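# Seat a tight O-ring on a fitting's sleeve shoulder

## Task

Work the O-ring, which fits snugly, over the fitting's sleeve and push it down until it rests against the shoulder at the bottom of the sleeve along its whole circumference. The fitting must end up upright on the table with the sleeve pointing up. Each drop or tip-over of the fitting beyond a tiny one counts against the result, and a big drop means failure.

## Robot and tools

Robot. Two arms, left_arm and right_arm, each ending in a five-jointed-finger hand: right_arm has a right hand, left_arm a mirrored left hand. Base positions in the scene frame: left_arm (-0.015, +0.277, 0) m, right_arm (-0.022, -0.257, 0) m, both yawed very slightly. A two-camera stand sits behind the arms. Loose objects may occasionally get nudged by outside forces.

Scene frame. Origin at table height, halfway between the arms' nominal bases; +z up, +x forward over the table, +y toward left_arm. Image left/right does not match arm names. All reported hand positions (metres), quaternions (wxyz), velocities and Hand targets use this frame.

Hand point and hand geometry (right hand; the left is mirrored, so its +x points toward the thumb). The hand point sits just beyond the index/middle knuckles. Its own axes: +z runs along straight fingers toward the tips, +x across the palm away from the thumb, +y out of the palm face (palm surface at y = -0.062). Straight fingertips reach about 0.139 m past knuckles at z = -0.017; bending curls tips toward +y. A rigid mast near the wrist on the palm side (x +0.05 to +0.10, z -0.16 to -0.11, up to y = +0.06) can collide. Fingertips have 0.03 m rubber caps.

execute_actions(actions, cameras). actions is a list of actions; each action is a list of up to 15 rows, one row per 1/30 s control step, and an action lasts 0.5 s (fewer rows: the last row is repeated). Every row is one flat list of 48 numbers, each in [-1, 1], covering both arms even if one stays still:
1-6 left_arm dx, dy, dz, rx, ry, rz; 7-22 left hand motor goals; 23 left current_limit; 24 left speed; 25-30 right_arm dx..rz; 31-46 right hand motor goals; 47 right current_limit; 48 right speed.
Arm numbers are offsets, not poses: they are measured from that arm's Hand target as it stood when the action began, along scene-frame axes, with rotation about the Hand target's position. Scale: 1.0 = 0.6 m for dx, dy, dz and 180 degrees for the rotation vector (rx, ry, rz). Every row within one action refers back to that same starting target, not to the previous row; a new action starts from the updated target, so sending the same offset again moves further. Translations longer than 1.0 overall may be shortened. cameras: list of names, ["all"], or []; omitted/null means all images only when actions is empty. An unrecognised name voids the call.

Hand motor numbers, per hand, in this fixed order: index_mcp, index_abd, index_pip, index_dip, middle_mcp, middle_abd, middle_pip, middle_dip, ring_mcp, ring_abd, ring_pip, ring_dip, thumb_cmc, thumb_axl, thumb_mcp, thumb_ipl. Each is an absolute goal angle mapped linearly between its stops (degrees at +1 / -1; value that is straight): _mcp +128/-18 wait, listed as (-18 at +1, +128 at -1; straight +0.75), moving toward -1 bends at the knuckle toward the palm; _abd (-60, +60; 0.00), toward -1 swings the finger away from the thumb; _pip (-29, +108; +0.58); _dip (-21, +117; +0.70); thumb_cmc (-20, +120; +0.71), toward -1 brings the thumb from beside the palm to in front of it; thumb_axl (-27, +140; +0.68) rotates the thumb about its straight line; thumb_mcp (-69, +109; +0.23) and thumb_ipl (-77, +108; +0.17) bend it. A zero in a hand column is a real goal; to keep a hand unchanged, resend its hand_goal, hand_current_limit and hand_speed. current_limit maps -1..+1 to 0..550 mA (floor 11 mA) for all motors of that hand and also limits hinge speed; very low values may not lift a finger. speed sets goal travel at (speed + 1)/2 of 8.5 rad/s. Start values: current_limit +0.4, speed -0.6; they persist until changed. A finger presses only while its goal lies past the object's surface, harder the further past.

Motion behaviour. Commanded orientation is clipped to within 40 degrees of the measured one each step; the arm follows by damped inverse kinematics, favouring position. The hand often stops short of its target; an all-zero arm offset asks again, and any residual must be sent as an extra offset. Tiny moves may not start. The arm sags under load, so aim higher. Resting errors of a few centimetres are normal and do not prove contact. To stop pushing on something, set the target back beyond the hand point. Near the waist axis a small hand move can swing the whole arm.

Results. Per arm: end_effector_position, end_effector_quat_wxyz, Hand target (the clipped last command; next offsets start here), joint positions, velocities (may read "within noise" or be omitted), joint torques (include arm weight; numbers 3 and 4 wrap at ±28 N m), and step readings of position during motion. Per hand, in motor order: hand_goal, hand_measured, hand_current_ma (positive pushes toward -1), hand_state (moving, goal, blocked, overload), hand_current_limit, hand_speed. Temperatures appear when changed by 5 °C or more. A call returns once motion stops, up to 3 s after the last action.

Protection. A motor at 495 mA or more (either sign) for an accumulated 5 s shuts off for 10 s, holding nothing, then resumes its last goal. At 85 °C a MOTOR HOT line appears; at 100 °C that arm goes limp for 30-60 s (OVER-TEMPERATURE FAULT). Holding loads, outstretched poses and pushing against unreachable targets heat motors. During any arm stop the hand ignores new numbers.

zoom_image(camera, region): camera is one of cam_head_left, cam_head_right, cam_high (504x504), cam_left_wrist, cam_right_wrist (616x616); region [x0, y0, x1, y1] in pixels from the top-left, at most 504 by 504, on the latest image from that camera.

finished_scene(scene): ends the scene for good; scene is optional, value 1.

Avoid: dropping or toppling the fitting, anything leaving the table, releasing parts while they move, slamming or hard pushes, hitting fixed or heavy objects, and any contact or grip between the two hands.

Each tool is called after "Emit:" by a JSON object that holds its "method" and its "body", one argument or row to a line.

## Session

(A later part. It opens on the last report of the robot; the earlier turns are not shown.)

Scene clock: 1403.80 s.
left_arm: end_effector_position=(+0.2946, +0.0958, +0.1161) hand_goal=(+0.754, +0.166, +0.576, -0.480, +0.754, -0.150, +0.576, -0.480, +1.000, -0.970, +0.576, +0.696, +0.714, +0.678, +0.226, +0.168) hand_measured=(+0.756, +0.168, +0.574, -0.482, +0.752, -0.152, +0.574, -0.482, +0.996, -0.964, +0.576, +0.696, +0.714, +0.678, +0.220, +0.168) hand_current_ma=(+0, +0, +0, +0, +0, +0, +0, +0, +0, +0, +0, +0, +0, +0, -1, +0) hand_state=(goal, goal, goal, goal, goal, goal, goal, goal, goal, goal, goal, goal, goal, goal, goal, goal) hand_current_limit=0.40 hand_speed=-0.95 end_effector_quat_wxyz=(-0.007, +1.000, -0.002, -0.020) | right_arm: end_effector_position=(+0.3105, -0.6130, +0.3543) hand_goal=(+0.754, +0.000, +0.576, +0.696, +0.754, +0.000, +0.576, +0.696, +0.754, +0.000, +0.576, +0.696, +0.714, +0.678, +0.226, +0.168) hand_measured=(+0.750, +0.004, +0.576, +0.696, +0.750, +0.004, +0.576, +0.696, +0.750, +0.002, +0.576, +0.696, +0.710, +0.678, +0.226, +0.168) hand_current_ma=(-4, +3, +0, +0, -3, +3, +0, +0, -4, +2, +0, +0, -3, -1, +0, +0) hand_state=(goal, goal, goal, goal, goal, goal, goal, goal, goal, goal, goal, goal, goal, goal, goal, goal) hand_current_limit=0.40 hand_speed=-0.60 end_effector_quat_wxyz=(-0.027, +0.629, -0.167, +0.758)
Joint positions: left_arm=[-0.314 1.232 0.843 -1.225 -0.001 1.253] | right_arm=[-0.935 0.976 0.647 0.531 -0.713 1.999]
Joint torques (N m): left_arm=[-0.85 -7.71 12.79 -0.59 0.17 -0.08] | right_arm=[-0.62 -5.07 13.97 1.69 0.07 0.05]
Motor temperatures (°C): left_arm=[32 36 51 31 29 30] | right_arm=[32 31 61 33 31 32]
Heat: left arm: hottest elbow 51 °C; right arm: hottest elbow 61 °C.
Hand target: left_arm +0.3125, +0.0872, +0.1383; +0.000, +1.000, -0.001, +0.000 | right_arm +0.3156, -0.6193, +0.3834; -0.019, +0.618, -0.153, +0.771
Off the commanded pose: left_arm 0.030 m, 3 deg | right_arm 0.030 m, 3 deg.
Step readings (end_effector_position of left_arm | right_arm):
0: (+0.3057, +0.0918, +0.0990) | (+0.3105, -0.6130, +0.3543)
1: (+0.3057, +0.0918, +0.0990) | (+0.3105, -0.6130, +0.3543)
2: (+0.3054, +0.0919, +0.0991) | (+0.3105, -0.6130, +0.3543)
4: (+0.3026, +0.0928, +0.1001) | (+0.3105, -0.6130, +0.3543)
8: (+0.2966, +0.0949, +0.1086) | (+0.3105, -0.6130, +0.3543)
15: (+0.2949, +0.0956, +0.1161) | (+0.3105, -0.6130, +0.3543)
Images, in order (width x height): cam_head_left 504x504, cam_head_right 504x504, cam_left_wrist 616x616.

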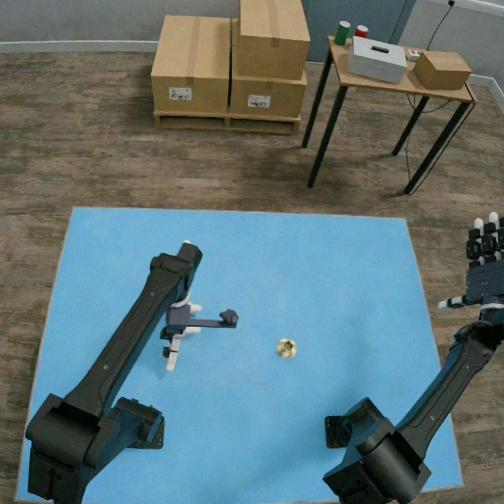

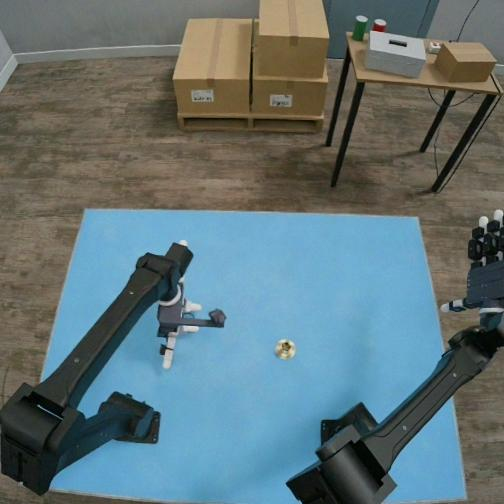

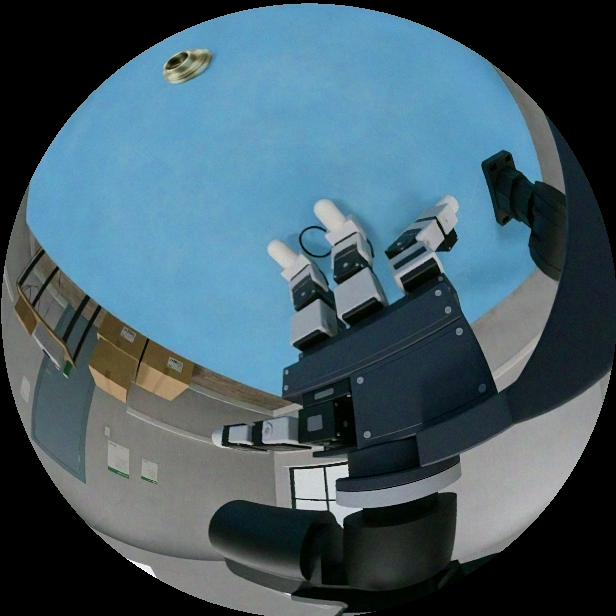

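Emit:
{"method": "execute_actions", "body": {
  "actions": [
    [[0,0,0.08,0,0,0,0.754,0.165,0.576,-0.48,0.754,-0.15,0.576,-0.48,1.0,-0.97,0.576,0.696,0.714,0.678,0.226,0.168,0.4,-0.95,0,0,0,0,0,0,0.754,0,0.576,0.696,0.754,0,0.576,0.696,0.754,0,0.576,0.696,0.714,0.678,0.226,0.168,0.4,-0.6]],
    [[0,0,0.06,0,0,0,0.754,0.165,0.576,-0.48,0.754,-0.15,0.576,-0.48,1.0,-0.97,0.576,0.696,0.714,0.678,0.226,0.168,0.4,-0.95,0,0,0,0,0,0,0.754,0,0.576,0.696,0.754,0,0.576,0.696,0.754,0,0.576,0.696,0.714,0.678,0.226,0.168,0.4,-0.6]],
    [[-0.02,-0.1,0,0,0,0,0.754,0.165,0.576,-0.48,0.754,-0.15,0.576,-0.48,1.0,-0.97,0.576,0.696,0.714,0.678,0.226,0.168,0.4,-0.95,0,0,0,0,0,0,0.754,0,0.576,0.696,0.754,0,0.576,0.696,0.754,0,0.576,0.696,0.714,0.678,0.226,0.168,0.4,-0.6]]
  ],
  "cameras": ["cam_left_wrist"]
}}

Emit:
{"method": "zoom_image", "body": {
  "camera": "cam_left_wrist",
  "region": [250, 190, 390, 300]
}}

Scene clock: 1436.73 s.
left_arm: end_effector_position=(+0.2841, +0.0365, +0.2026) hand_goal=(+0.754, +0.166, +0.576, -0.480, +0.754, -0.150, +0.576, -0.480, +1.000, -0.970, +0.576, +0.696, +0.714, +0.678, +0.226, +0.168) hand_measured=(+0.754, +0.168, +0.574, -0.482, +0.752, -0.152, +0.574, -0.482, +0.996, -0.964, +0.576, +0.696, +0.714, +0.678, +0.220, +0.168) hand_current_ma=(+0, +0, +0, +0, +0, +0, +0, +0, +0, +0, +0, +0, +0, +0, -1, +0) hand_state=(goal, goal, goal, goal, goal, goal, goal, goal, goal, goal, goal, goal, goal, goal, goal, goal) hand_current_limit=0.40 hand_speed=-0.95 end_effector_quat_wxyz=(-0.007, +1.000, -0.005, -0.016) | right_arm: end_effector_position=(+0.3105, -0.6130, +0.3543) hand_goal=(+0.754, +0.000, +0.576, +0.696, +0.754, +0.000, +0.576, +0.696, +0.754, +0.000, +0.576, +0.696, +0.714, +0.678, +0.226, +0.168) hand_measured=(+0.750, +0.004, +0.576, +0.696, +0.750, +0.004, +0.576, +0.696, +0.750, +0.002, +0.576, +0.696, +0.710, +0.678, +0.226, +0.168) hand_current_ma=(-4, +3, +0, +0, -3, +3, +0, +0, -4, +2, +0, +0, -3, -1, +0, +0) hand_state=(goal, goal, goal, goal, goal, goal, goal, goal, goal, goal, goal, goal, goal, goal, goal, goal) hand_current_limit=0.40 hand_speed=-0.60 end_effector_quat_wxyz=(-0.027, +0.629, -0.167, +0.758)
Joint positions: left_arm=[-0.499 1.201 1.053 -1.458 0.003 1.072] | right_arm=[-0.935 0.976 0.647 0.531 -0.713 1.999]
Joint torques (N m): left_arm=[-0.26 -6.59 13.68 -0.36 0.01 -0.1] | right_arm=[-0.62 -5.01 13.97 1.69 0.07 0.06]
Motor temperatures (°C): left_arm=[32 35 56 31 29 30] | right_arm=[32 31 61 33 31 32]
Heat: left arm: hottest elbow 56 °C; right arm: hottest elbow 61 °C.
Hand target: left_arm +0.3006, +0.0272, +0.2223; +0.000, +1.000, -0.001, +0.000 | right_arm +0.3156, -0.6193, +0.3834; -0.019, +0.618, -0.153, +0.771
Off the commanded pose: left_arm 0.027 m, 2 deg | right_arm 0.030 m, 3 deg.
Step readings (end_effector_position of left_arm | right_arm):
0: (+0.2947, +0.0958, +0.1161) | (+0.3105, -0.6130, +0.3543)
1: (+0.2946, +0.0958, +0.1162) | (+0.3105, -0.6130, +0.3543)
2: (+0.2937, +0.0961, +0.1177) | (+0.3105, -0.6130, +0.3543)
4: (+0.2910, +0.0968, +0.1239) | (+0.3105, -0.6130, +0.3543)
8: (+0.2948, +0.0955, +0.1487) | (+0.3105, -0.6130, +0.3543)
15: (+0.3006, +0.0935, +0.1686) | (+0.3105, -0.6130, +0.3543)
16: (+0.2999, +0.0938, +0.1685) | (+0.3105, -0.6130, +0.3543)
17: (+0.2984, +0.0943, +0.1692) | (+0.3105, -0.6130, +0.3543)
19: (+0.2950, +0.0954, +0.1728) | (+0.3105, -0.6130, +0.3543)
23: (+0.2974, +0.0946, +0.1879) | (+0.3105, -0.6130, +0.3543)
30: (+0.3005, +0.0936, +0.1994) | (+0.3105, -0.6130, +0.3543)
31: (+0.3002, +0.0934, +0.1993) | (+0.3105, -0.6130, +0.3543)
32: (+0.2996, +0.0911, +0.1992) | (+0.3105, -0.6130, +0.3543)
34: (+0.2952, +0.0799, +0.1997) | (+0.3105, -0.6130, +0.3543)
38: (+0.2781, +0.0452, +0.2027) | (+0.3105, -0.6130, +0.3543)
45: (+0.2819, +0.0361, +0.2039) | (+0.3105, -0.6130, +0.3543)
Images, in order (width x height): cam_left_wrist 616x616.

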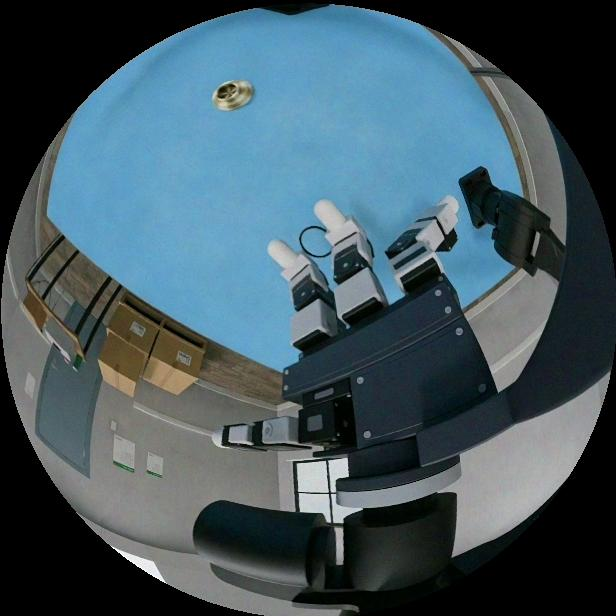

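Scaled by 3.600 from the camera's 616x616 image, which has a finer 880x880 frame.

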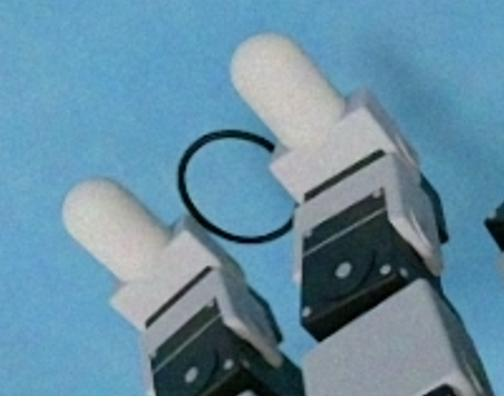

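Emit:
{"method": "execute_actions", "body": {
  "actions": [
    [[-0.0306,-0.12,0,0,0,0,0.754,0.165,0.576,-0.48,0.754,-0.15,0.576,-0.48,1.0,-0.97,0.576,0.696,0.714,0.678,0.226,0.168,0.4,-0.95,0,0,0,0,0,0,0.754,0,0.576,0.696,0.754,0,0.576,0.696,0.754,0,0.576,0.696,0.714,0.678,0.226,0.168,0.4,-0.6]],
    [[-0.0306,-0.12,0,0,0,0,0.754,0.165,0.576,-0.48,0.754,-0.15,0.576,-0.48,1.0,-0.97,0.576,0.696,0.714,0.678,0.226,0.168,0.4,-0.95,0,0,0,0,0,0,0.754,0,0.576,0.696,0.754,0,0.576,0.696,0.754,0,0.576,0.696,0.714,0.678,0.226,0.168,0.4,-0.6]],
    [[-0.0306,-0.12,-0.03,0,0,0,0.754,0.165,0.576,-0.48,0.754,-0.15,0.576,-0.48,1.0,-0.97,0.576,0.696,0.714,0.678,0.226,0.168,0.4,-0.95,0,0,0,0,0,0,0.754,0,0.576,0.696,0.754,0,0.576,0.696,0.754,0,0.576,0.696,0.714,0.678,0.226,0.168,0.4,-0.6]]
  ],
  "cameras": ["cam_left_wrist","cam_high","cam_head_left"]
}}

Emit:
{"method": "zoom_image", "body": {
  "camera": "cam_left_wrist",
  "region": [230, 170, 390, 300]
}}

Scene clock: 1445.47 s.
left_arm: end_effector_position=(+0.2293, -0.1726, +0.1851) hand_goal=(+0.754, +0.166, +0.576, -0.480, +0.754, -0.150, +0.576, -0.480, +1.000, -0.970, +0.576, +0.696, +0.714, +0.678, +0.226, +0.168) hand_measured=(+0.754, +0.168, +0.574, -0.482, +0.754, -0.152, +0.574, -0.482, +0.996, -0.964, +0.576, +0.696, +0.714, +0.678, +0.220, +0.168) hand_current_ma=(+0, +0, +0, +0, +0, +0, +0, +0, +0, +0, +0, +0, +0, +0, -1, +0) hand_state=(goal, goal, goal, goal, goal, goal, goal, goal, goal, goal, goal, goal, goal, goal, goal, goal) hand_current_limit=0.40 hand_speed=-0.95 end_effector_quat_wxyz=(-0.019, +1.000, -0.010, -0.013) | right_arm: end_effector_position=(+0.3105, -0.6130, +0.3543) hand_goal=(+0.754, +0.000, +0.576, +0.696, +0.754, +0.000, +0.576, +0.696, +0.754, +0.000, +0.576, +0.696, +0.714, +0.678, +0.226, +0.168) hand_measured=(+0.750, +0.004, +0.576, +0.696, +0.750, +0.004, +0.576, +0.696, +0.750, +0.002, +0.576, +0.696, +0.710, +0.678, +0.226, +0.168) hand_current_ma=(-4, +3, +0, +0, -3, +3, +0, +0, -4, +2, +0, +0, -3, -1, +0, +0) hand_state=(goal, goal, goal, goal, goal, goal, goal, goal, goal, goal, goal, goal, goal, goal, goal, goal) hand_current_limit=0.40 hand_speed=-0.60 end_effector_quat_wxyz=(-0.027, +0.629, -0.167, +0.758)
Joint positions: left_arm=[-1.011 1.504 1.302 -1.414 0.002 0.571] | right_arm=[-0.935 0.976 0.647 0.531 -0.713 1.999]
Joint torques (N m): left_arm=[1.03 -11.99 13.41 -0.06 0 -0.1] | right_arm=[-0.62 -5.01 13.97 1.69 0.07 0.05]
Motor temperatures (°C): left_arm=[32 36 55 31 29 30] | right_arm=[32 31 61 33 31 32]
Heat: left arm: hottest elbow 55 °C; right arm: hottest elbow 61 °C.
Hand target: left_arm +0.2455, -0.1888, +0.2041; +0.000, +1.000, +0.000, +0.000 | right_arm +0.3156, -0.6193, +0.3834; -0.019, +0.618, -0.153, +0.771
Off the commanded pose: left_arm 0.030 m, 3 deg | right_arm 0.030 m, 3 deg.
Step readings (end_effector_position of left_arm | right_arm):
0: (+0.2842, +0.0365, +0.2026) | (+0.3105, -0.6130, +0.3543)
1: (+0.2841, +0.0363, +0.2025) | (+0.3105, -0.6130, +0.3543)
2: (+0.2837, +0.0342, +0.2025) | (+0.3105, -0.6130, +0.3543)
4: (+0.2791, +0.0212, +0.2031) | (+0.3105, -0.6130, +0.3543)
8: (+0.2595, -0.0187, +0.2047) | (+0.3105, -0.6130, +0.3543)
15: (+0.2612, -0.0317, +0.2015) | (+0.3105, -0.6130, +0.3543)
16: (+0.2618, -0.0319, +0.2014) | (+0.3105, -0.6130, +0.3543)
17: (+0.2620, -0.0340, +0.2015) | (+0.3105, -0.6130, +0.3543)
19: (+0.2604, -0.0459, +0.2034) | (+0.3105, -0.6130, +0.3543)
23: (+0.2447, -0.0852, +0.2063) | (+0.3105, -0.6130, +0.3543)
30: (+0.2436, -0.1009, +0.2012) | (+0.3105, -0.6130, +0.3543)
31: (+0.2443, -0.1012, +0.2010) | (+0.3105, -0.6130, +0.3543)
32: (+0.2447, -0.1027, +0.2008) | (+0.3105, -0.6130, +0.3543)
34: (+0.2445, -0.1143, +0.2007) | (+0.3105, -0.6130, +0.3543)
38: (+0.2324, -0.1530, +0.1953) | (+0.3105, -0.6130, +0.3543)
45: (+0.2256, -0.1695, +0.1798) | (+0.3105, -0.6130, +0.3543)
Images, in order (width x height): cam_head_left 504x504, cam_high 504x504, cam_left_wrist 616x616.

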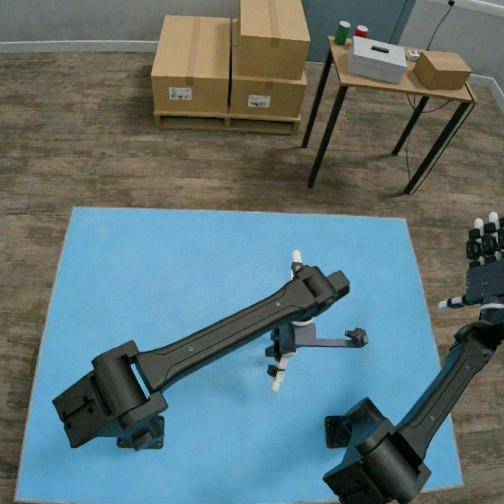

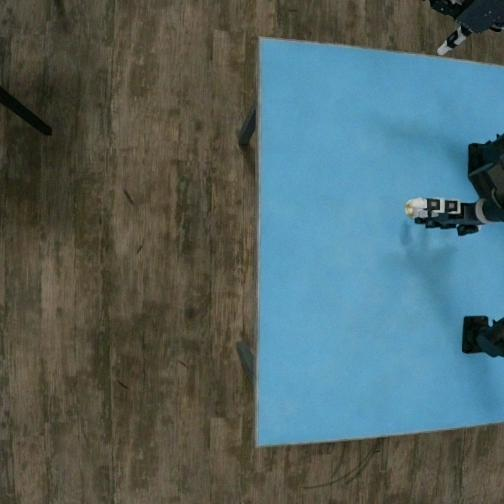

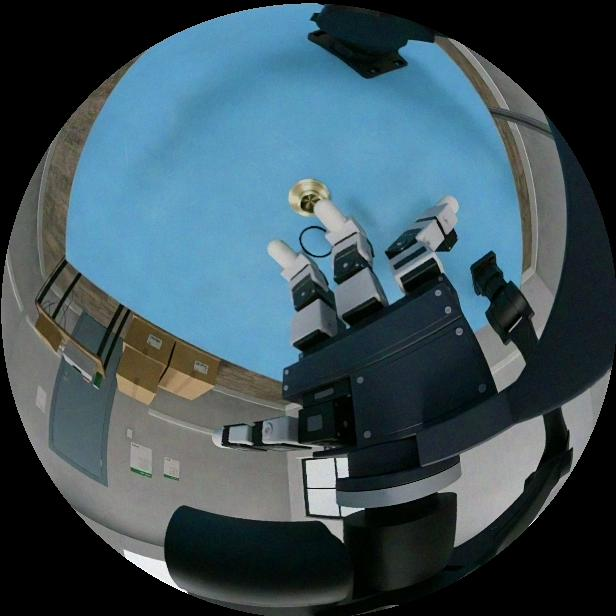

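Scaled by 3.150 from the camera's 616x616 image, which has a finer 880x880 frame.

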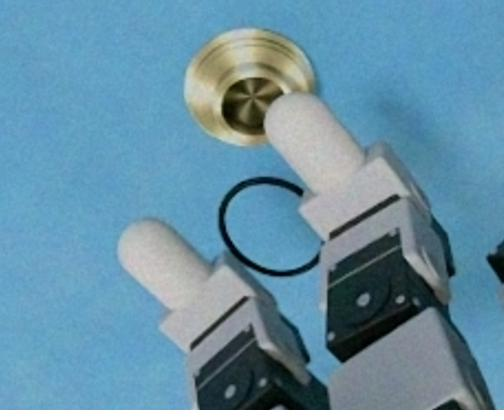

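Emit:
{"method": "execute_actions", "body": {
  "actions": [
    [[-0.02,-0.01,-0.05,0,0,0,0.754,0.165,0.576,-0.48,0.754,-0.15,0.576,-0.48,1.0,-0.97,0.576,0.696,0.714,0.678,0.226,0.168,0.4,-0.95,0,0,0,0,0,0,0.754,0,0.576,0.696,0.754,0,0.576,0.696,0.754,0,0.576,0.696,0.714,0.678,0.226,0.168,0.4,-0.6]],
    [[0,0,-0.04,0,0,0,0.754,0.165,0.576,-0.48,0.754,-0.15,0.576,-0.48,1.0,-0.97,0.576,0.696,0.714,0.678,0.226,0.168,0.4,-0.95,0,0,0,0,0,0,0.754,0,0.576,0.696,0.754,0,0.576,0.696,0.754,0,0.576,0.696,0.714,0.678,0.226,0.168,0.4,-0.6]]
  ],
  "cameras": ["cam_left_wrist"]
}}

Emit:
{"method": "zoom_image", "body": {
  "camera": "cam_left_wrist",
  "region": [240, 170, 390, 300]
}}

Scene clock: 1473.63 s.
left_arm: end_effector_position=(+0.2371, -0.1940, +0.1658) hand_goal=(+0.754, +0.166, +0.576, -0.480, +0.754, -0.150, +0.576, -0.480, +1.000, -0.970, +0.576, +0.696, +0.714, +0.678, +0.226, +0.168) hand_measured=(+0.754, +0.168, +0.574, -0.482, +0.754, -0.152, +0.574, -0.482, +0.996, -0.964, +0.576, +0.696, +0.714, +0.678, +0.220, +0.168) hand_current_ma=(+0, +0, +0, +0, +0, +0, +0, +0, +0, +0, +0, +0, +0, +0, -1, +0) hand_state=(goal, goal, goal, goal, goal, goal, goal, goal, goal, goal, goal, goal, goal, goal, goal, goal) hand_current_limit=0.40 hand_speed=-0.95 end_effector_quat_wxyz=(+0.009, +1.000, -0.002, +0.005) | right_arm: end_effector_position=(+0.3105, -0.6130, +0.3543) hand_goal=(+0.754, +0.000, +0.576, +0.696, +0.754, +0.000, +0.576, +0.696, +0.754, +0.000, +0.576, +0.696, +0.714, +0.678, +0.226, +0.168) hand_measured=(+0.750, +0.004, +0.576, +0.696, +0.750, +0.004, +0.576, +0.696, +0.750, +0.002, +0.576, +0.696, +0.710, +0.678, +0.226, +0.168) hand_current_ma=(-4, +3, +0, +0, -3, +3, +0, +0, -4, +2, +0, +0, -3, -1, +0, +0) hand_state=(goal, goal, goal, goal, goal, goal, goal, goal, goal, goal, goal, goal, goal, goal, goal, goal) hand_current_limit=0.40 hand_speed=-0.60 end_effector_quat_wxyz=(-0.027, +0.629, -0.167, +0.758)
Joint positions: left_arm=[-1.024 1.533 1.269 -1.286 0.001 0.54] | right_arm=[-0.935 0.976 0.647 0.531 -0.713 1.999]
Joint torques (N m): left_arm=[-1.14 -12.04 7.79 0.5 -0.02 -0.1] | right_arm=[-0.62 -5.01 13.97 1.69 0.07 0.05]
Motor temperatures (°C): left_arm=[32 36 58 31 29 30] | right_arm=[32 31 61 33 31 32]
Heat: left arm: hottest elbow 58 °C; right arm: hottest elbow 61 °C.
Hand target: left_arm +0.2335, -0.1948, +0.1503; +0.000, +1.000, +0.000, +0.000 | right_arm +0.3156, -0.6193, +0.3834; -0.019, +0.618, -0.153, +0.771
Off the commanded pose: left_arm 0.016 m, 1 deg | right_arm 0.030 m, 3 deg.
Step readings (end_effector_position of left_arm | right_arm):
0: (+0.2294, -0.1726, +0.1851) | (+0.3105, -0.6130, +0.3543)
1: (+0.2294, -0.1726, +0.1851) | (+0.3105, -0.6130, +0.3543)
2: (+0.2299, -0.1732, +0.1853) | (+0.3105, -0.6130, +0.3543)
4: (+0.2325, -0.1772, +0.1865) | (+0.3105, -0.6130, +0.3543)
8: (+0.2353, -0.1853, +0.1879) | (+0.3105, -0.6130, +0.3543)
15: (+0.2342, -0.1899, +0.1858) | (+0.3105, -0.6130, +0.3543)
16: (+0.2343, -0.1900, +0.1859) | (+0.3105, -0.6130, +0.3543)
17: (+0.2348, -0.1907, +0.1857) | (+0.3105, -0.6130, +0.3543)
19: (+0.2364, -0.1933, +0.1847) | (+0.3105, -0.6130, +0.3543)
23: (+0.2368, -0.1937, +0.1758) | (+0.3105, -0.6130, +0.3543)
30: (+0.2368, -0.1936, +0.1656) | (+0.3105, -0.6130, +0.3543)
Images, in order (width x height): cam_left_wrist 616x616.

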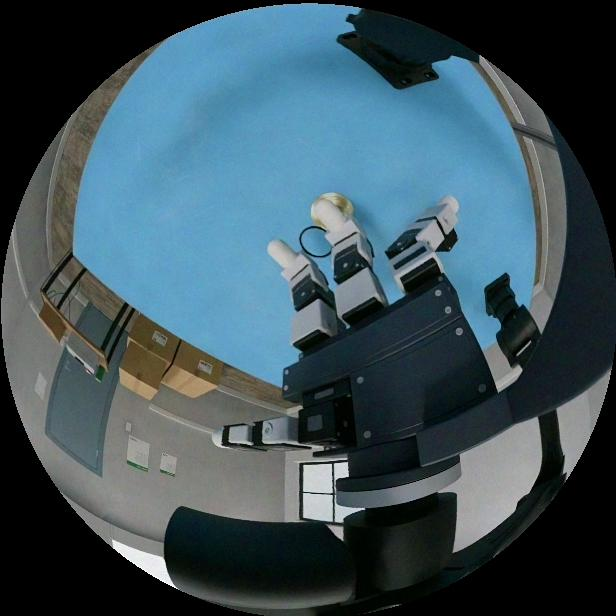

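Scaled by 3.360 from the camera's 616x616 image, which has a finer 880x880 frame.

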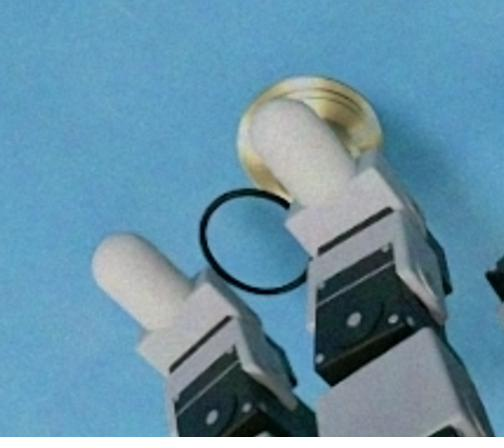

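Emit:
{"method": "execute_actions", "body": {
  "actions": [
    [[-0.026,0.0157,-0.02,0,0,0,0.754,0.165,0.576,-0.48,0.754,-0.15,0.576,-0.48,1.0,-0.97,0.576,0.696,0.714,0.678,0.226,0.168,0.4,-0.95,0,0,0,0,0,0,0.754,0,0.576,0.696,0.754,0,0.576,0.696,0.754,0,0.576,0.696,0.714,0.678,0.226,0.168,0.4,-0.6]]
  ],
  "cameras": ["cam_left_wrist"]
}}

Emit:
{"method": "zoom_image", "body": {
  "camera": "cam_left_wrist",
  "region": [250, 180, 390, 300]
}}

Scene clock: 1488.13 s.
left_arm: end_effector_position=(+0.2215, -0.1857, +0.1401) hand_goal=(+0.754, +0.166, +0.576, -0.480, +0.754, -0.150, +0.576, -0.480, +1.000, -0.970, +0.576, +0.696, +0.714, +0.678, +0.226, +0.168) hand_measured=(+0.754, +0.168, +0.574, -0.482, +0.754, -0.152, +0.574, -0.482, +0.996, -0.964, +0.576, +0.696, +0.714, +0.678, +0.220, +0.168) hand_current_ma=(+0, +0, +0, +0, +0, +0, +0, +0, +0, +0, +0, +0, +0, +0, -1, +0) hand_state=(goal, goal, goal, goal, goal, goal, goal, goal, goal, goal, goal, goal, goal, goal, goal, goal) hand_current_limit=0.40 hand_speed=-0.95 end_effector_quat_wxyz=(-0.003, +1.000, -0.002, -0.002) | right_arm: end_effector_position=(+0.3105, -0.6130, +0.3543) hand_goal=(+0.754, +0.000, +0.576, +0.696, +0.754, +0.000, +0.576, +0.696, +0.754, +0.000, +0.576, +0.696, +0.714, +0.678, +0.226, +0.168) hand_measured=(+0.750, +0.004, +0.576, +0.696, +0.750, +0.004, +0.576, +0.696, +0.750, +0.002, +0.576, +0.696, +0.710, +0.678, +0.226, +0.168) hand_current_ma=(-4, +3, +0, +0, -3, +3, +0, +0, -4, +2, +0, +0, -3, -1, +0, +0) hand_state=(goal, goal, goal, goal, goal, goal, goal, goal, goal, goal, goal, goal, goal, goal, goal, goal) hand_current_limit=0.40 hand_speed=-0.60 end_effector_quat_wxyz=(-0.027, +0.629, -0.167, +0.758)
Joint positions: left_arm=[-1.045 1.53 1.201 -1.248 0.001 0.521] | right_arm=[-0.935 0.976 0.647 0.531 -0.713 1.999]
Joint torques (N m): left_arm=[-0.73 -14.15 7.62 0.47 0.03 -0.1] | right_arm=[-0.67 -5.07 13.97 1.7 0.07 0.06]
Motor temperatures (°C): left_arm=[32 37 55 31 29 30] | right_arm=[32 31 61 33 31 32]
Heat: left arm: hottest elbow 55 °C; right arm: hottest elbow 61 °C.
Hand target: left_arm +0.2178, -0.1854, +0.1381; +0.000, +1.000, -0.001, +0.000 | right_arm +0.3156, -0.6193, +0.3834; -0.019, +0.618, -0.153, +0.771
Off the commanded pose: left_arm 0.004 m, 0 deg | right_arm 0.030 m, 3 deg.
Step readings (end_effector_position of left_arm | right_arm):
0: (+0.2371, -0.1940, +0.1658) | (+0.3105, -0.6130, +0.3543)
1: (+0.2369, -0.1941, +0.1656) | (+0.3105, -0.6130, +0.3543)
2: (+0.2361, -0.1941, +0.1641) | (+0.3105, -0.6130, +0.3543)
4: (+0.2344, -0.1929, +0.1595) | (+0.3105, -0.6130, +0.3543)
8: (+0.2249, -0.1857, +0.1439) | (+0.3105, -0.6130, +0.3543)
15: (+0.2213, -0.1855, +0.1401) | (+0.3105, -0.6130, +0.3543)
Images, in order (width x height): cam_left_wrist 616x616.

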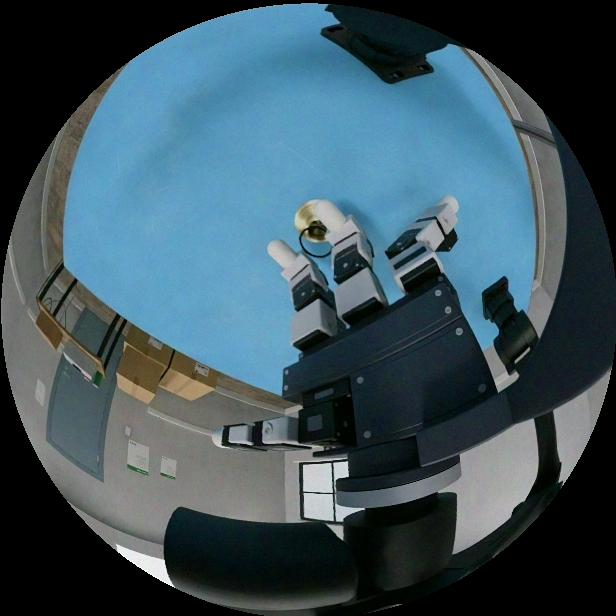

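Scaled by 3.600 from the camera's 616x616 image, which has a finer 880x880 frame.

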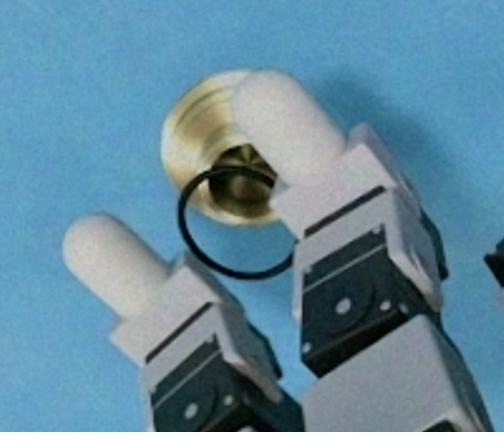

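Emit:
{"method": "execute_actions", "body": {
  "actions": [
    [[-0.002,-0.001,-0.025,0,0,0,0.754,0.165,0.576,-0.48,0.754,-0.15,0.576,-0.48,1.0,-0.97,0.576,0.696,0.714,0.678,0.226,0.168,0.4,-0.95,0,0,0,0,0,0,0.754,0,0.576,0.696,0.754,0,0.576,0.696,0.754,0,0.576,0.696,0.714,0.678,0.226,0.168,0.4,-0.6]]
  ],
  "cameras": ["cam_left_wrist"]
}}

Emit:
{"method": "zoom_image", "body": {
  "camera": "cam_left_wrist",
  "region": [270, 190, 370, 290]
}}

Scene clock: 1501.07 s.
left_arm: end_effector_position=(+0.2212, -0.1870, +0.1330) hand_goal=(+0.754, +0.166, +0.576, -0.480, +0.754, -0.150, +0.576, -0.480, +1.000, -0.970, +0.576, +0.696, +0.714, +0.678, +0.226, +0.168) hand_measured=(+0.754, +0.168, +0.574, -0.482, +0.754, -0.152, +0.574, -0.482, +0.996, -0.964, +0.576, +0.696, +0.714, +0.678, +0.220, +0.168) hand_current_ma=(+0, +0, +0, +0, +0, +0, +0, +0, +0, +0, +0, +0, +0, +0, -1, +0) hand_state=(goal, goal, goal, goal, goal, goal, goal, goal, goal, goal, goal, goal, goal, goal, goal, goal) hand_current_limit=0.40 hand_speed=-0.95 end_effector_quat_wxyz=(+0.004, +1.000, -0.002, +0.002) | right_arm: end_effector_position=(+0.3105, -0.6130, +0.3543) hand_goal=(+0.754, +0.000, +0.576, +0.696, +0.754, +0.000, +0.576, +0.696, +0.754, +0.000, +0.576, +0.696, +0.714, +0.678, +0.226, +0.168) hand_measured=(+0.750, +0.004, +0.576, +0.696, +0.750, +0.004, +0.576, +0.696, +0.750, +0.002, +0.576, +0.696, +0.710, +0.678, +0.226, +0.168) hand_current_ma=(-4, +3, +0, +0, -3, +3, +0, +0, -4, +2, +0, +0, -3, -1, +0, +0) hand_state=(goal, goal, goal, goal, goal, goal, goal, goal, goal, goal, goal, goal, goal, goal, goal, goal) hand_current_limit=0.40 hand_speed=-0.60 end_effector_quat_wxyz=(-0.027, +0.629, -0.167, +0.758)
Joint positions: left_arm=[-1.048 1.53 1.177 -1.208 0.001 0.517] | right_arm=[-0.935 0.976 0.647 0.531 -0.713 1.999]
Joint torques (N m): left_arm=[-0.97 -12.69 7.39 0.55 0.03 -0.08] | right_arm=[-0.67 -5.01 13.96 1.69 0.07 0.05]
Motor temperatures (°C): left_arm=[32 37 53 31 29 30] | right_arm=[32 31 61 33 31 32]
Heat: left arm: hottest elbow 53 °C; right arm: hottest elbow 61 °C.
Hand target: left_arm +0.2166, -0.1860, +0.1232; +0.000, +1.000, -0.001, +0.000 | right_arm +0.3156, -0.6193, +0.3834; -0.019, +0.618, -0.153, +0.771
Off the commanded pose: left_arm 0.011 m, 1 deg | right_arm 0.030 m, 3 deg.
Step readings (end_effector_position of left_arm | right_arm):
0: (+0.2216, -0.1857, +0.1401) | (+0.3105, -0.6130, +0.3543)
1: (+0.2216, -0.1857, +0.1401) | (+0.3105, -0.6130, +0.3543)
2: (+0.2218, -0.1861, +0.1399) | (+0.3105, -0.6130, +0.3543)
4: (+0.2221, -0.1874, +0.1388) | (+0.3105, -0.6130, +0.3543)
8: (+0.2211, -0.1866, +0.1340) | (+0.3105, -0.6130, +0.3543)
15: (+0.2211, -0.1868, +0.1329) | (+0.3105, -0.6130, +0.3543)
Images, in order (width x height): cam_left_wrist 616x616.

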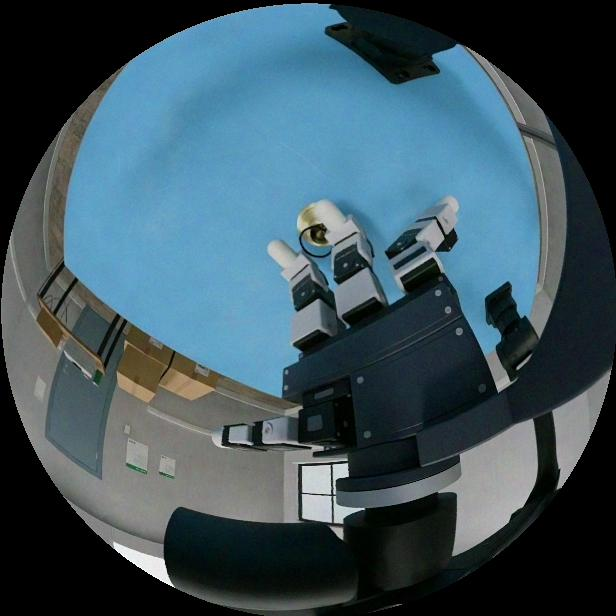

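Scaled by 5.040 from the camera's 616x616 image, which has a finer 880x880 frame.

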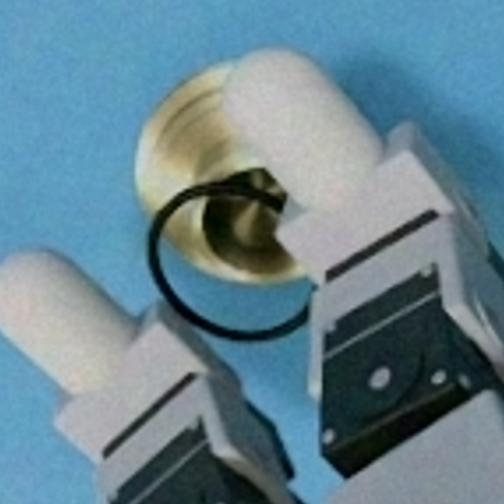

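Emit:
{"method": "execute_actions", "body": {
  "actions": [
    [[-0.003,0.006,-0.016,0,0,0,0.754,0.165,0.576,-0.48,0.754,-0.15,0.576,-0.48,1.0,-0.97,0.576,0.696,0.714,0.678,0.226,0.168,0.4,-0.95,0,0,0,0,0,0,0.754,0,0.576,0.696,0.754,0,0.576,0.696,0.754,0,0.576,0.696,0.714,0.678,0.226,0.168,0.4,-0.6]]
  ],
  "cameras": ["cam_left_wrist"]
}}

Emit:
{"method": "zoom_image", "body": {
  "camera": "cam_left_wrist",
  "region": [270, 190, 370, 290]
}}

Scene clock: 1509.27 s.
left_arm: end_effector_position=(+0.2192, -0.1833, +0.1228) hand_goal=(+0.754, +0.166, +0.576, -0.480, +0.754, -0.150, +0.576, -0.480, +1.000, -0.970, +0.576, +0.696, +0.714, +0.678, +0.226, +0.168) hand_measured=(+0.754, +0.168, +0.574, -0.482, +0.754, -0.152, +0.574, -0.482, +0.996, -0.964, +0.576, +0.696, +0.714, +0.678, +0.220, +0.168) hand_current_ma=(+0, +0, +0, +0, +0, +0, +0, +0, +0, +0, +0, +0, +0, +0, -1, +0) hand_state=(goal, goal, goal, goal, goal, goal, goal, goal, goal, goal, goal, goal, goal, goal, goal, goal) hand_current_limit=0.40 hand_speed=-0.95 end_effector_quat_wxyz=(+0.004, +1.000, -0.002, +0.002) | right_arm: end_effector_position=(+0.3105, -0.6130, +0.3543) hand_goal=(+0.754, +0.000, +0.576, +0.696, +0.754, +0.000, +0.576, +0.696, +0.754, +0.000, +0.576, +0.696, +0.714, +0.678, +0.226, +0.168) hand_measured=(+0.750, +0.004, +0.576, +0.696, +0.750, +0.004, +0.576, +0.696, +0.750, +0.002, +0.576, +0.696, +0.710, +0.678, +0.226, +0.168) hand_current_ma=(-4, +3, +0, +0, -3, +3, +0, +0, -4, +2, +0, +0, -3, -1, +0, +0) hand_state=(goal, goal, goal, goal, goal, goal, goal, goal, goal, goal, goal, goal, goal, goal, goal, goal) hand_current_limit=0.40 hand_speed=-0.60 end_effector_quat_wxyz=(-0.027, +0.629, -0.167, +0.758)
Joint positions: left_arm=[-1.048 1.53 1.149 -1.181 0.001 0.517] | right_arm=[-0.935 0.976 0.647 0.531 -0.713 1.999]
Joint torques (N m): left_arm=[-0.5 -12.63 7.32 0.55 0 -0.11] | right_arm=[-0.67 -5.01 13.97 1.69 0.07 0.06]
Motor temperatures (°C): left_arm=[32 37 52 31 29 30] | right_arm=[32 31 61 33 31 32]
Heat: left arm: hottest elbow 52 °C; right arm: hottest elbow 61 °C.
Hand target: left_arm +0.2148, -0.1823, +0.1135; +0.000, +1.000, -0.001, +0.000 | right_arm +0.3156, -0.6193, +0.3834; -0.019, +0.618, -0.153, +0.771
Off the commanded pose: left_arm 0.010 m, 0 deg | right_arm 0.030 m, 3 deg.
Step readings (end_effector_position of left_arm | right_arm):
0: (+0.2212, -0.1870, +0.1330) | (+0.3105, -0.6130, +0.3543)
1: (+0.2212, -0.1870, +0.1330) | (+0.3105, -0.6130, +0.3543)
2: (+0.2212, -0.1870, +0.1324) | (+0.3105, -0.6130, +0.3543)
4: (+0.2212, -0.1869, +0.1305) | (+0.3105, -0.6130, +0.3543)
8: (+0.2193, -0.1836, +0.1242) | (+0.3105, -0.6130, +0.3543)
15: (+0.2191, -0.1833, +0.1228) | (+0.3105, -0.6130, +0.3543)
Images, in order (width x height): cam_left_wrist 616x616.

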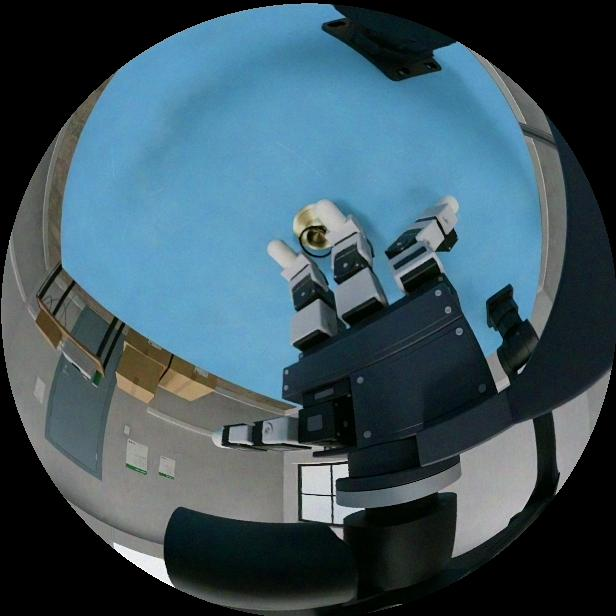

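Scaled by 5.040 from the camera's 616x616 image, which has a finer 880x880 frame.

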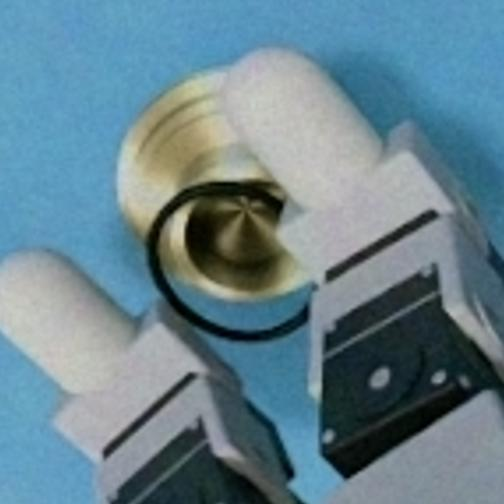

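Emit:
{"method": "execute_actions", "body": {
  "actions": [
    [[-0.004,0.002,-0.009,0,0,0,0.754,0.165,0.576,-0.48,0.754,-0.15,0.576,-0.48,1.0,-0.97,0.576,0.696,0.714,0.678,0.226,0.168,0.4,-0.95,0,0,0,0,0,0,0.754,0,0.576,0.696,0.754,0,0.576,0.696,0.754,0,0.576,0.696,0.714,0.678,0.226,0.168,0.4,-0.6]]
  ],
  "cameras": ["cam_left_wrist"]
}}

Emit:
{"method": "zoom_image", "body": {
  "camera": "cam_left_wrist",
  "region": [270, 190, 370, 290]
}}

Scene clock: 1518.23 s.
left_arm: end_effector_position=(+0.2195, -0.1837, +0.1208) hand_goal=(+0.754, +0.166, +0.576, -0.480, +0.754, -0.150, +0.576, -0.480, +1.000, -0.970, +0.576, +0.696, +0.714, +0.678, +0.226, +0.168) hand_measured=(+0.754, +0.168, +0.574, -0.482, +0.752, -0.150, +0.572, -0.484, +0.996, -0.964, +0.576, +0.696, +0.714, +0.678, +0.220, +0.168) hand_current_ma=(+0, +0, +0, +0, +0, +0, +0, +0, +0, +0, +0, +0, +0, +0, -1, +0) hand_state=(goal, goal, goal, goal, goal, goal, goal, goal, goal, goal, goal, goal, goal, goal, goal, goal) hand_current_limit=0.40 hand_speed=-0.95 end_effector_quat_wxyz=(+0.007, +1.000, +0.000, +0.003) | right_arm: end_effector_position=(+0.3105, -0.6130, +0.3543) hand_goal=(+0.754, +0.000, +0.576, +0.696, +0.754, +0.000, +0.576, +0.696, +0.754, +0.000, +0.576, +0.696, +0.714, +0.678, +0.226, +0.168) hand_measured=(+0.750, +0.004, +0.576, +0.696, +0.750, +0.004, +0.576, +0.696, +0.750, +0.002, +0.576, +0.696, +0.710, +0.678, +0.226, +0.168) hand_current_ma=(-4, +3, +0, +0, -3, +3, +0, +0, -4, +2, +0, +0, -3, -1, +0, +0) hand_state=(goal, goal, goal, goal, goal, goal, goal, goal, goal, goal, goal, goal, goal, goal, goal, goal) hand_current_limit=0.40 hand_speed=-0.60 end_effector_quat_wxyz=(-0.027, +0.629, -0.167, +0.758)
Joint positions: left_arm=[-1.048 1.53 1.141 -1.167 0.001 0.514] | right_arm=[-0.935 0.976 0.647 0.531 -0.713 1.999]
Joint torques (N m): left_arm=[-0.79 -12.75 6.8 0.62 0.02 -0.09] | right_arm=[-0.67 -5.01 13.97 1.7 0.07 0.05]
Motor temperatures (°C): left_arm=[32 37 50 31 29 30] | right_arm=[32 31 62 33 31 32]
Heat: left arm: hottest elbow 50 °C; right arm: hottest elbow 62 °C.
Hand target: left_arm +0.2125, -0.1811, +0.1082; +0.000, +1.000, +0.000, +0.000 | right_arm +0.3156, -0.6193, +0.3834; -0.019, +0.618, -0.153, +0.771
Off the commanded pose: left_arm 0.015 m, 1 deg | right_arm 0.030 m, 3 deg.
Step readings (end_effector_position of left_arm | right_arm):
0: (+0.2192, -0.1833, +0.1228) | (+0.3105, -0.6130, +0.3543)
1: (+0.2192, -0.1834, +0.1228) | (+0.3105, -0.6130, +0.3543)
2: (+0.2193, -0.1835, +0.1228) | (+0.3105, -0.6130, +0.3543)
4: (+0.2195, -0.1838, +0.1221) | (+0.3105, -0.6130, +0.3543)
8: (+0.2191, -0.1833, +0.1207) | (+0.3105, -0.6130, +0.3543)
15: (+0.2195, -0.1837, +0.1208) | (+0.3105, -0.6130, +0.3543)
Images, in order (width x height): cam_left_wrist 616x616.

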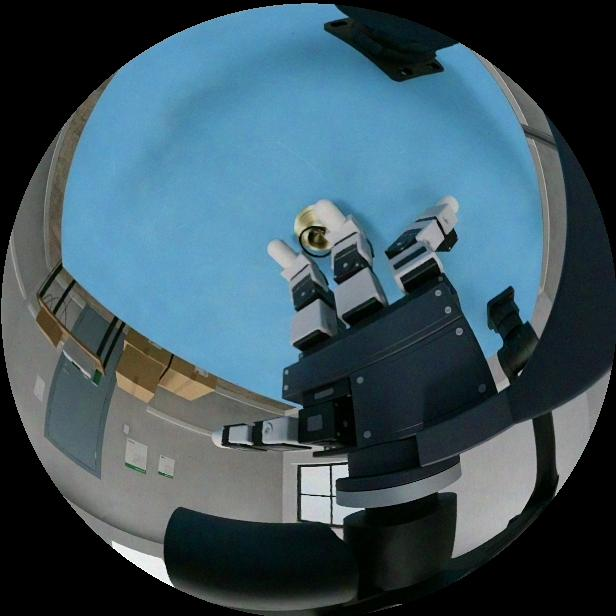

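Scaled by 5.040 from the camera's 616x616 image, which has a finer 880x880 frame.

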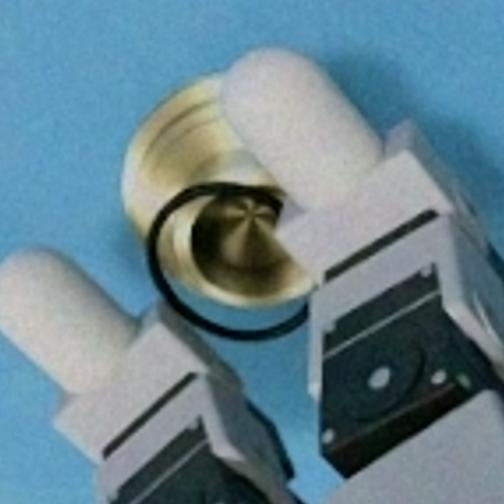

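Emit:
{"method": "execute_actions", "body": {
  "actions": [
    [[-0.009,0.003,0.006,0,0,0,0.754,0.165,0.576,-0.48,0.754,-0.15,0.576,-0.48,1.0,-0.97,0.576,0.696,0.714,0.678,0.226,0.168,0.4,-0.95,0,0,0,0,0,0,0.754,0,0.576,0.696,0.754,0,0.576,0.696,0.754,0,0.576,0.696,0.714,0.678,0.226,0.168,0.4,-0.6]]
  ],
  "cameras": ["cam_left_wrist"]
}}

Emit:
{"method": "zoom_image", "body": {
  "camera": "cam_left_wrist",
  "region": [270, 190, 370, 290]
}}

Scene clock: 1525.63 s.
left_arm: end_effector_position=(+0.2150, -0.1836, +0.1209) hand_goal=(+0.754, +0.166, +0.576, -0.480, +0.754, -0.150, +0.576, -0.480, +1.000, -0.970, +0.576, +0.696, +0.714, +0.678, +0.226, +0.168) hand_measured=(+0.754, +0.168, +0.574, -0.482, +0.750, -0.146, +0.572, -0.484, +0.996, -0.964, +0.576, +0.696, +0.714, +0.678, +0.220, +0.168) hand_current_ma=(+0, +0, +0, +0, +0, +0, +0, +0, +0, +0, +0, +0, +0, +0, -1, +0) hand_state=(goal, goal, goal, goal, goal, goal, goal, goal, goal, goal, goal, goal, goal, goal, goal, goal) hand_current_limit=0.40 hand_speed=-0.95 end_effector_quat_wxyz=(+0.006, +1.000, +0.000, +0.004) | right_arm: end_effector_position=(+0.3105, -0.6130, +0.3543) hand_goal=(+0.754, +0.000, +0.576, +0.696, +0.754, +0.000, +0.576, +0.696, +0.754, +0.000, +0.576, +0.696, +0.714, +0.678, +0.226, +0.168) hand_measured=(+0.750, +0.004, +0.576, +0.696, +0.750, +0.004, +0.576, +0.696, +0.750, +0.002, +0.576, +0.696, +0.710, +0.678, +0.226, +0.168) hand_current_ma=(-4, +3, +0, +0, -3, +3, +0, +0, -4, +2, +0, +0, -3, -1, +0, +0) hand_state=(goal, goal, goal, goal, goal, goal, goal, goal, goal, goal, goal, goal, goal, goal, goal, goal) hand_current_limit=0.40 hand_speed=-0.60 end_effector_quat_wxyz=(-0.027, +0.629, -0.167, +0.758)
Joint positions: left_arm=[-1.057 1.524 1.135 -1.167 -0.001 0.505] | right_arm=[-0.935 0.976 0.647 0.531 -0.713 1.999]
Joint torques (N m): left_arm=[-0.97 -13.04 6.8 0.28 0.08 -0.06] | right_arm=[-0.62 -5.07 13.97 1.69 0.07 0.05]
Motor temperatures (°C): left_arm=[32 37 50 31 29 30] | right_arm=[32 31 62 33 31 32]
Heat: left arm: hottest elbow 50 °C; right arm: hottest elbow 62 °C.
Hand target: left_arm +0.2071, -0.1795, +0.1119; +0.000, +1.000, -0.001, +0.000 | right_arm +0.3156, -0.6193, +0.3834; -0.019, +0.618, -0.153, +0.771
Off the commanded pose: left_arm 0.013 m, 1 deg | right_arm 0.030 m, 3 deg.
Step readings (end_effector_position of left_arm | right_arm):
0: (+0.2195, -0.1839, +0.1210) | (+0.3105, -0.6130, +0.3543)
1: (+0.2195, -0.1837, +0.1208) | (+0.3105, -0.6130, +0.3543)
2: (+0.2194, -0.1838, +0.1208) | (+0.3105, -0.6130, +0.3543)
4: (+0.2184, -0.1838, +0.1205) | (+0.3105, -0.6130, +0.3543)
8: (+0.2162, -0.1835, +0.1208) | (+0.3105, -0.6130, +0.3543)
15: (+0.2149, -0.1836, +0.1209) | (+0.3105, -0.6130, +0.3543)
Images, in order (width x height): cam_left_wrist 616x616.

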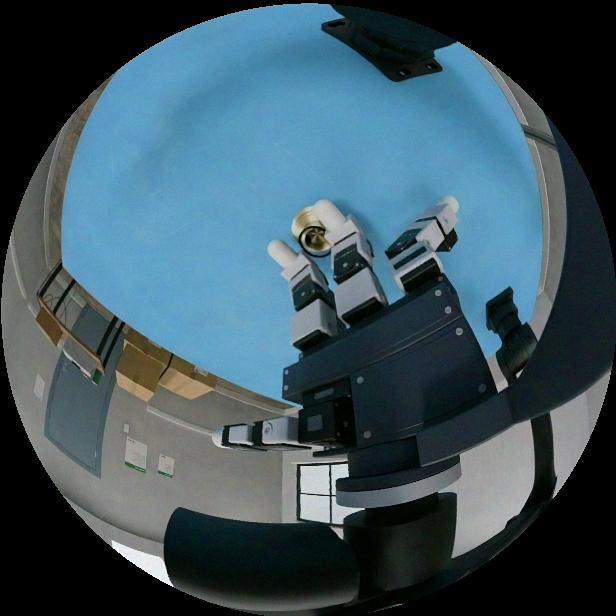

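Scaled by 5.040 from the camera's 616x616 image, which has a finer 880x880 frame.

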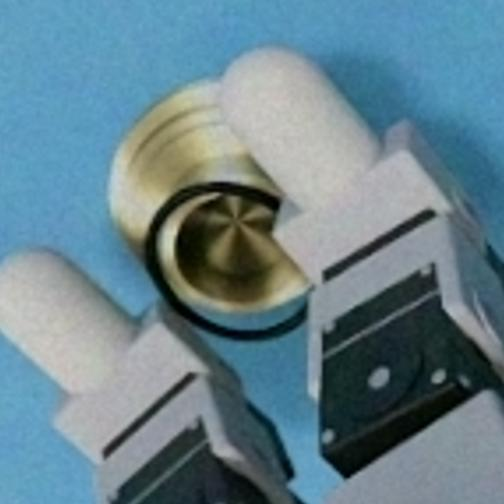

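Emit:
{"method": "execute_actions", "body": {
  "actions": [
    [[-0.002,-0.008,0.006,0,0,0,0.754,0.165,0.576,-0.48,0.754,-0.15,0.576,-0.48,1.0,-0.97,0.576,0.696,0.714,0.678,0.226,0.168,0.4,-0.95,0,0,0,0,0,0,0.754,0,0.576,0.696,0.754,0,0.576,0.696,0.754,0,0.576,0.696,0.714,0.678,0.226,0.168,0.4,-0.6]]
  ],
  "cameras": ["cam_left_wrist"]
}}

Emit:
{"method": "zoom_image", "body": {
  "camera": "cam_left_wrist",
  "region": [270, 190, 370, 290]
}}

Scene clock: 1540.10 s.
left_arm: end_effector_position=(+0.2110, -0.1857, +0.1209) hand_goal=(+0.754, +0.166, +0.576, -0.480, +0.754, -0.150, +0.576, -0.480, +1.000, -0.970, +0.576, +0.696, +0.714, +0.678, +0.226, +0.168) hand_measured=(+0.754, +0.168, +0.574, -0.482, +0.750, -0.148, +0.574, -0.482, +0.996, -0.964, +0.576, +0.696, +0.714, +0.678, +0.220, +0.168) hand_current_ma=(+0, +0, +0, +0, +0, +0, +0, +0, +0, +0, +0, +0, +0, +0, -1, +0) hand_state=(goal, goal, goal, goal, goal, goal, goal, goal, goal, goal, goal, goal, goal, goal, goal, goal) hand_current_limit=0.40 hand_speed=-0.95 end_effector_quat_wxyz=(+0.006, +1.000, -0.001, +0.004) | right_arm: end_effector_position=(+0.3105, -0.6130, +0.3543) hand_goal=(+0.754, +0.000, +0.576, +0.696, +0.754, +0.000, +0.576, +0.696, +0.754, +0.000, +0.576, +0.696, +0.714, +0.678, +0.226, +0.168) hand_measured=(+0.750, +0.004, +0.576, +0.696, +0.750, +0.004, +0.576, +0.696, +0.750, +0.002, +0.576, +0.696, +0.710, +0.678, +0.226, +0.168) hand_current_ma=(-4, +3, +0, +0, -3, +3, +0, +0, -4, +2, +0, +0, -3, -1, +0, +0) hand_state=(goal, goal, goal, goal, goal, goal, goal, goal, goal, goal, goal, goal, goal, goal, goal, goal) hand_current_limit=0.40 hand_speed=-0.60 end_effector_quat_wxyz=(-0.027, +0.629, -0.167, +0.758)
Joint positions: left_arm=[-1.067 1.524 1.135 -1.167 -0.001 0.497] | right_arm=[-0.935 0.976 0.647 0.531 -0.713 1.999]
Joint torques (N m): left_arm=[-0.79 -12.69 8.08 -0.08 0.07 -0.11] | right_arm=[-0.67 -5.07 13.97 1.69 0.07 0.06]
Motor temperatures (°C): left_arm=[32 38 49 31 29 30] | right_arm=[32 31 62 33 31 32]
Heat: left arm: hottest elbow 49 °C; right arm: hottest elbow 62 °C.
Hand target: left_arm +0.2059, -0.1843, +0.1155; +0.000, +1.000, +0.000, +0.000 | right_arm +0.3156, -0.6193, +0.3834; -0.019, +0.618, -0.153, +0.771
Off the commanded pose: left_arm 0.008 m, 1 deg | right_arm 0.030 m, 3 deg.
Step readings (end_effector_position of left_arm | right_arm):
0: (+0.2150, -0.1835, +0.1209) | (+0.3105, -0.6130, +0.3543)
1: (+0.2150, -0.1835, +0.1209) | (+0.3105, -0.6130, +0.3543)
2: (+0.2149, -0.1836, +0.1209) | (+0.3105, -0.6130, +0.3543)
4: (+0.2145, -0.1838, +0.1209) | (+0.3105, -0.6130, +0.3543)
8: (+0.2123, -0.1850, +0.1209) | (+0.3105, -0.6130, +0.3543)
15: (+0.2110, -0.1857, +0.1209) | (+0.3105, -0.6130, +0.3543)
Images, in order (width x height): cam_left_wrist 616x616.

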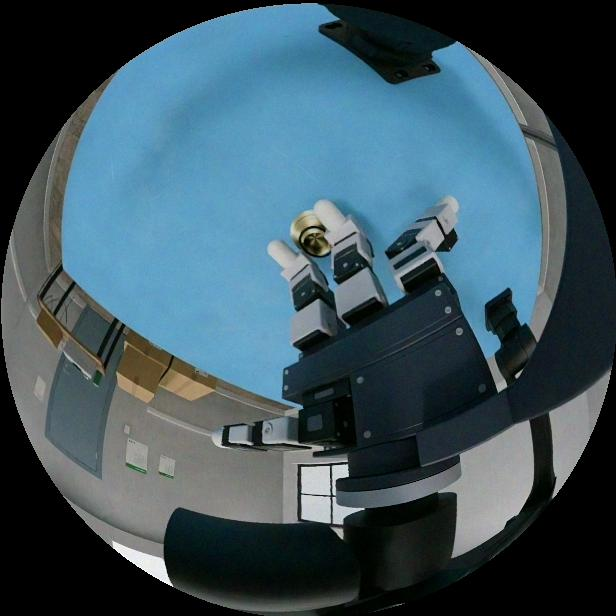

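Scaled by 5.040 from the camera's 616x616 image, which has a finer 880x880 frame.

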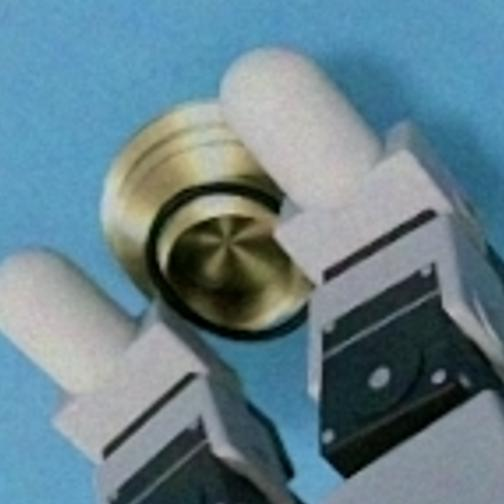

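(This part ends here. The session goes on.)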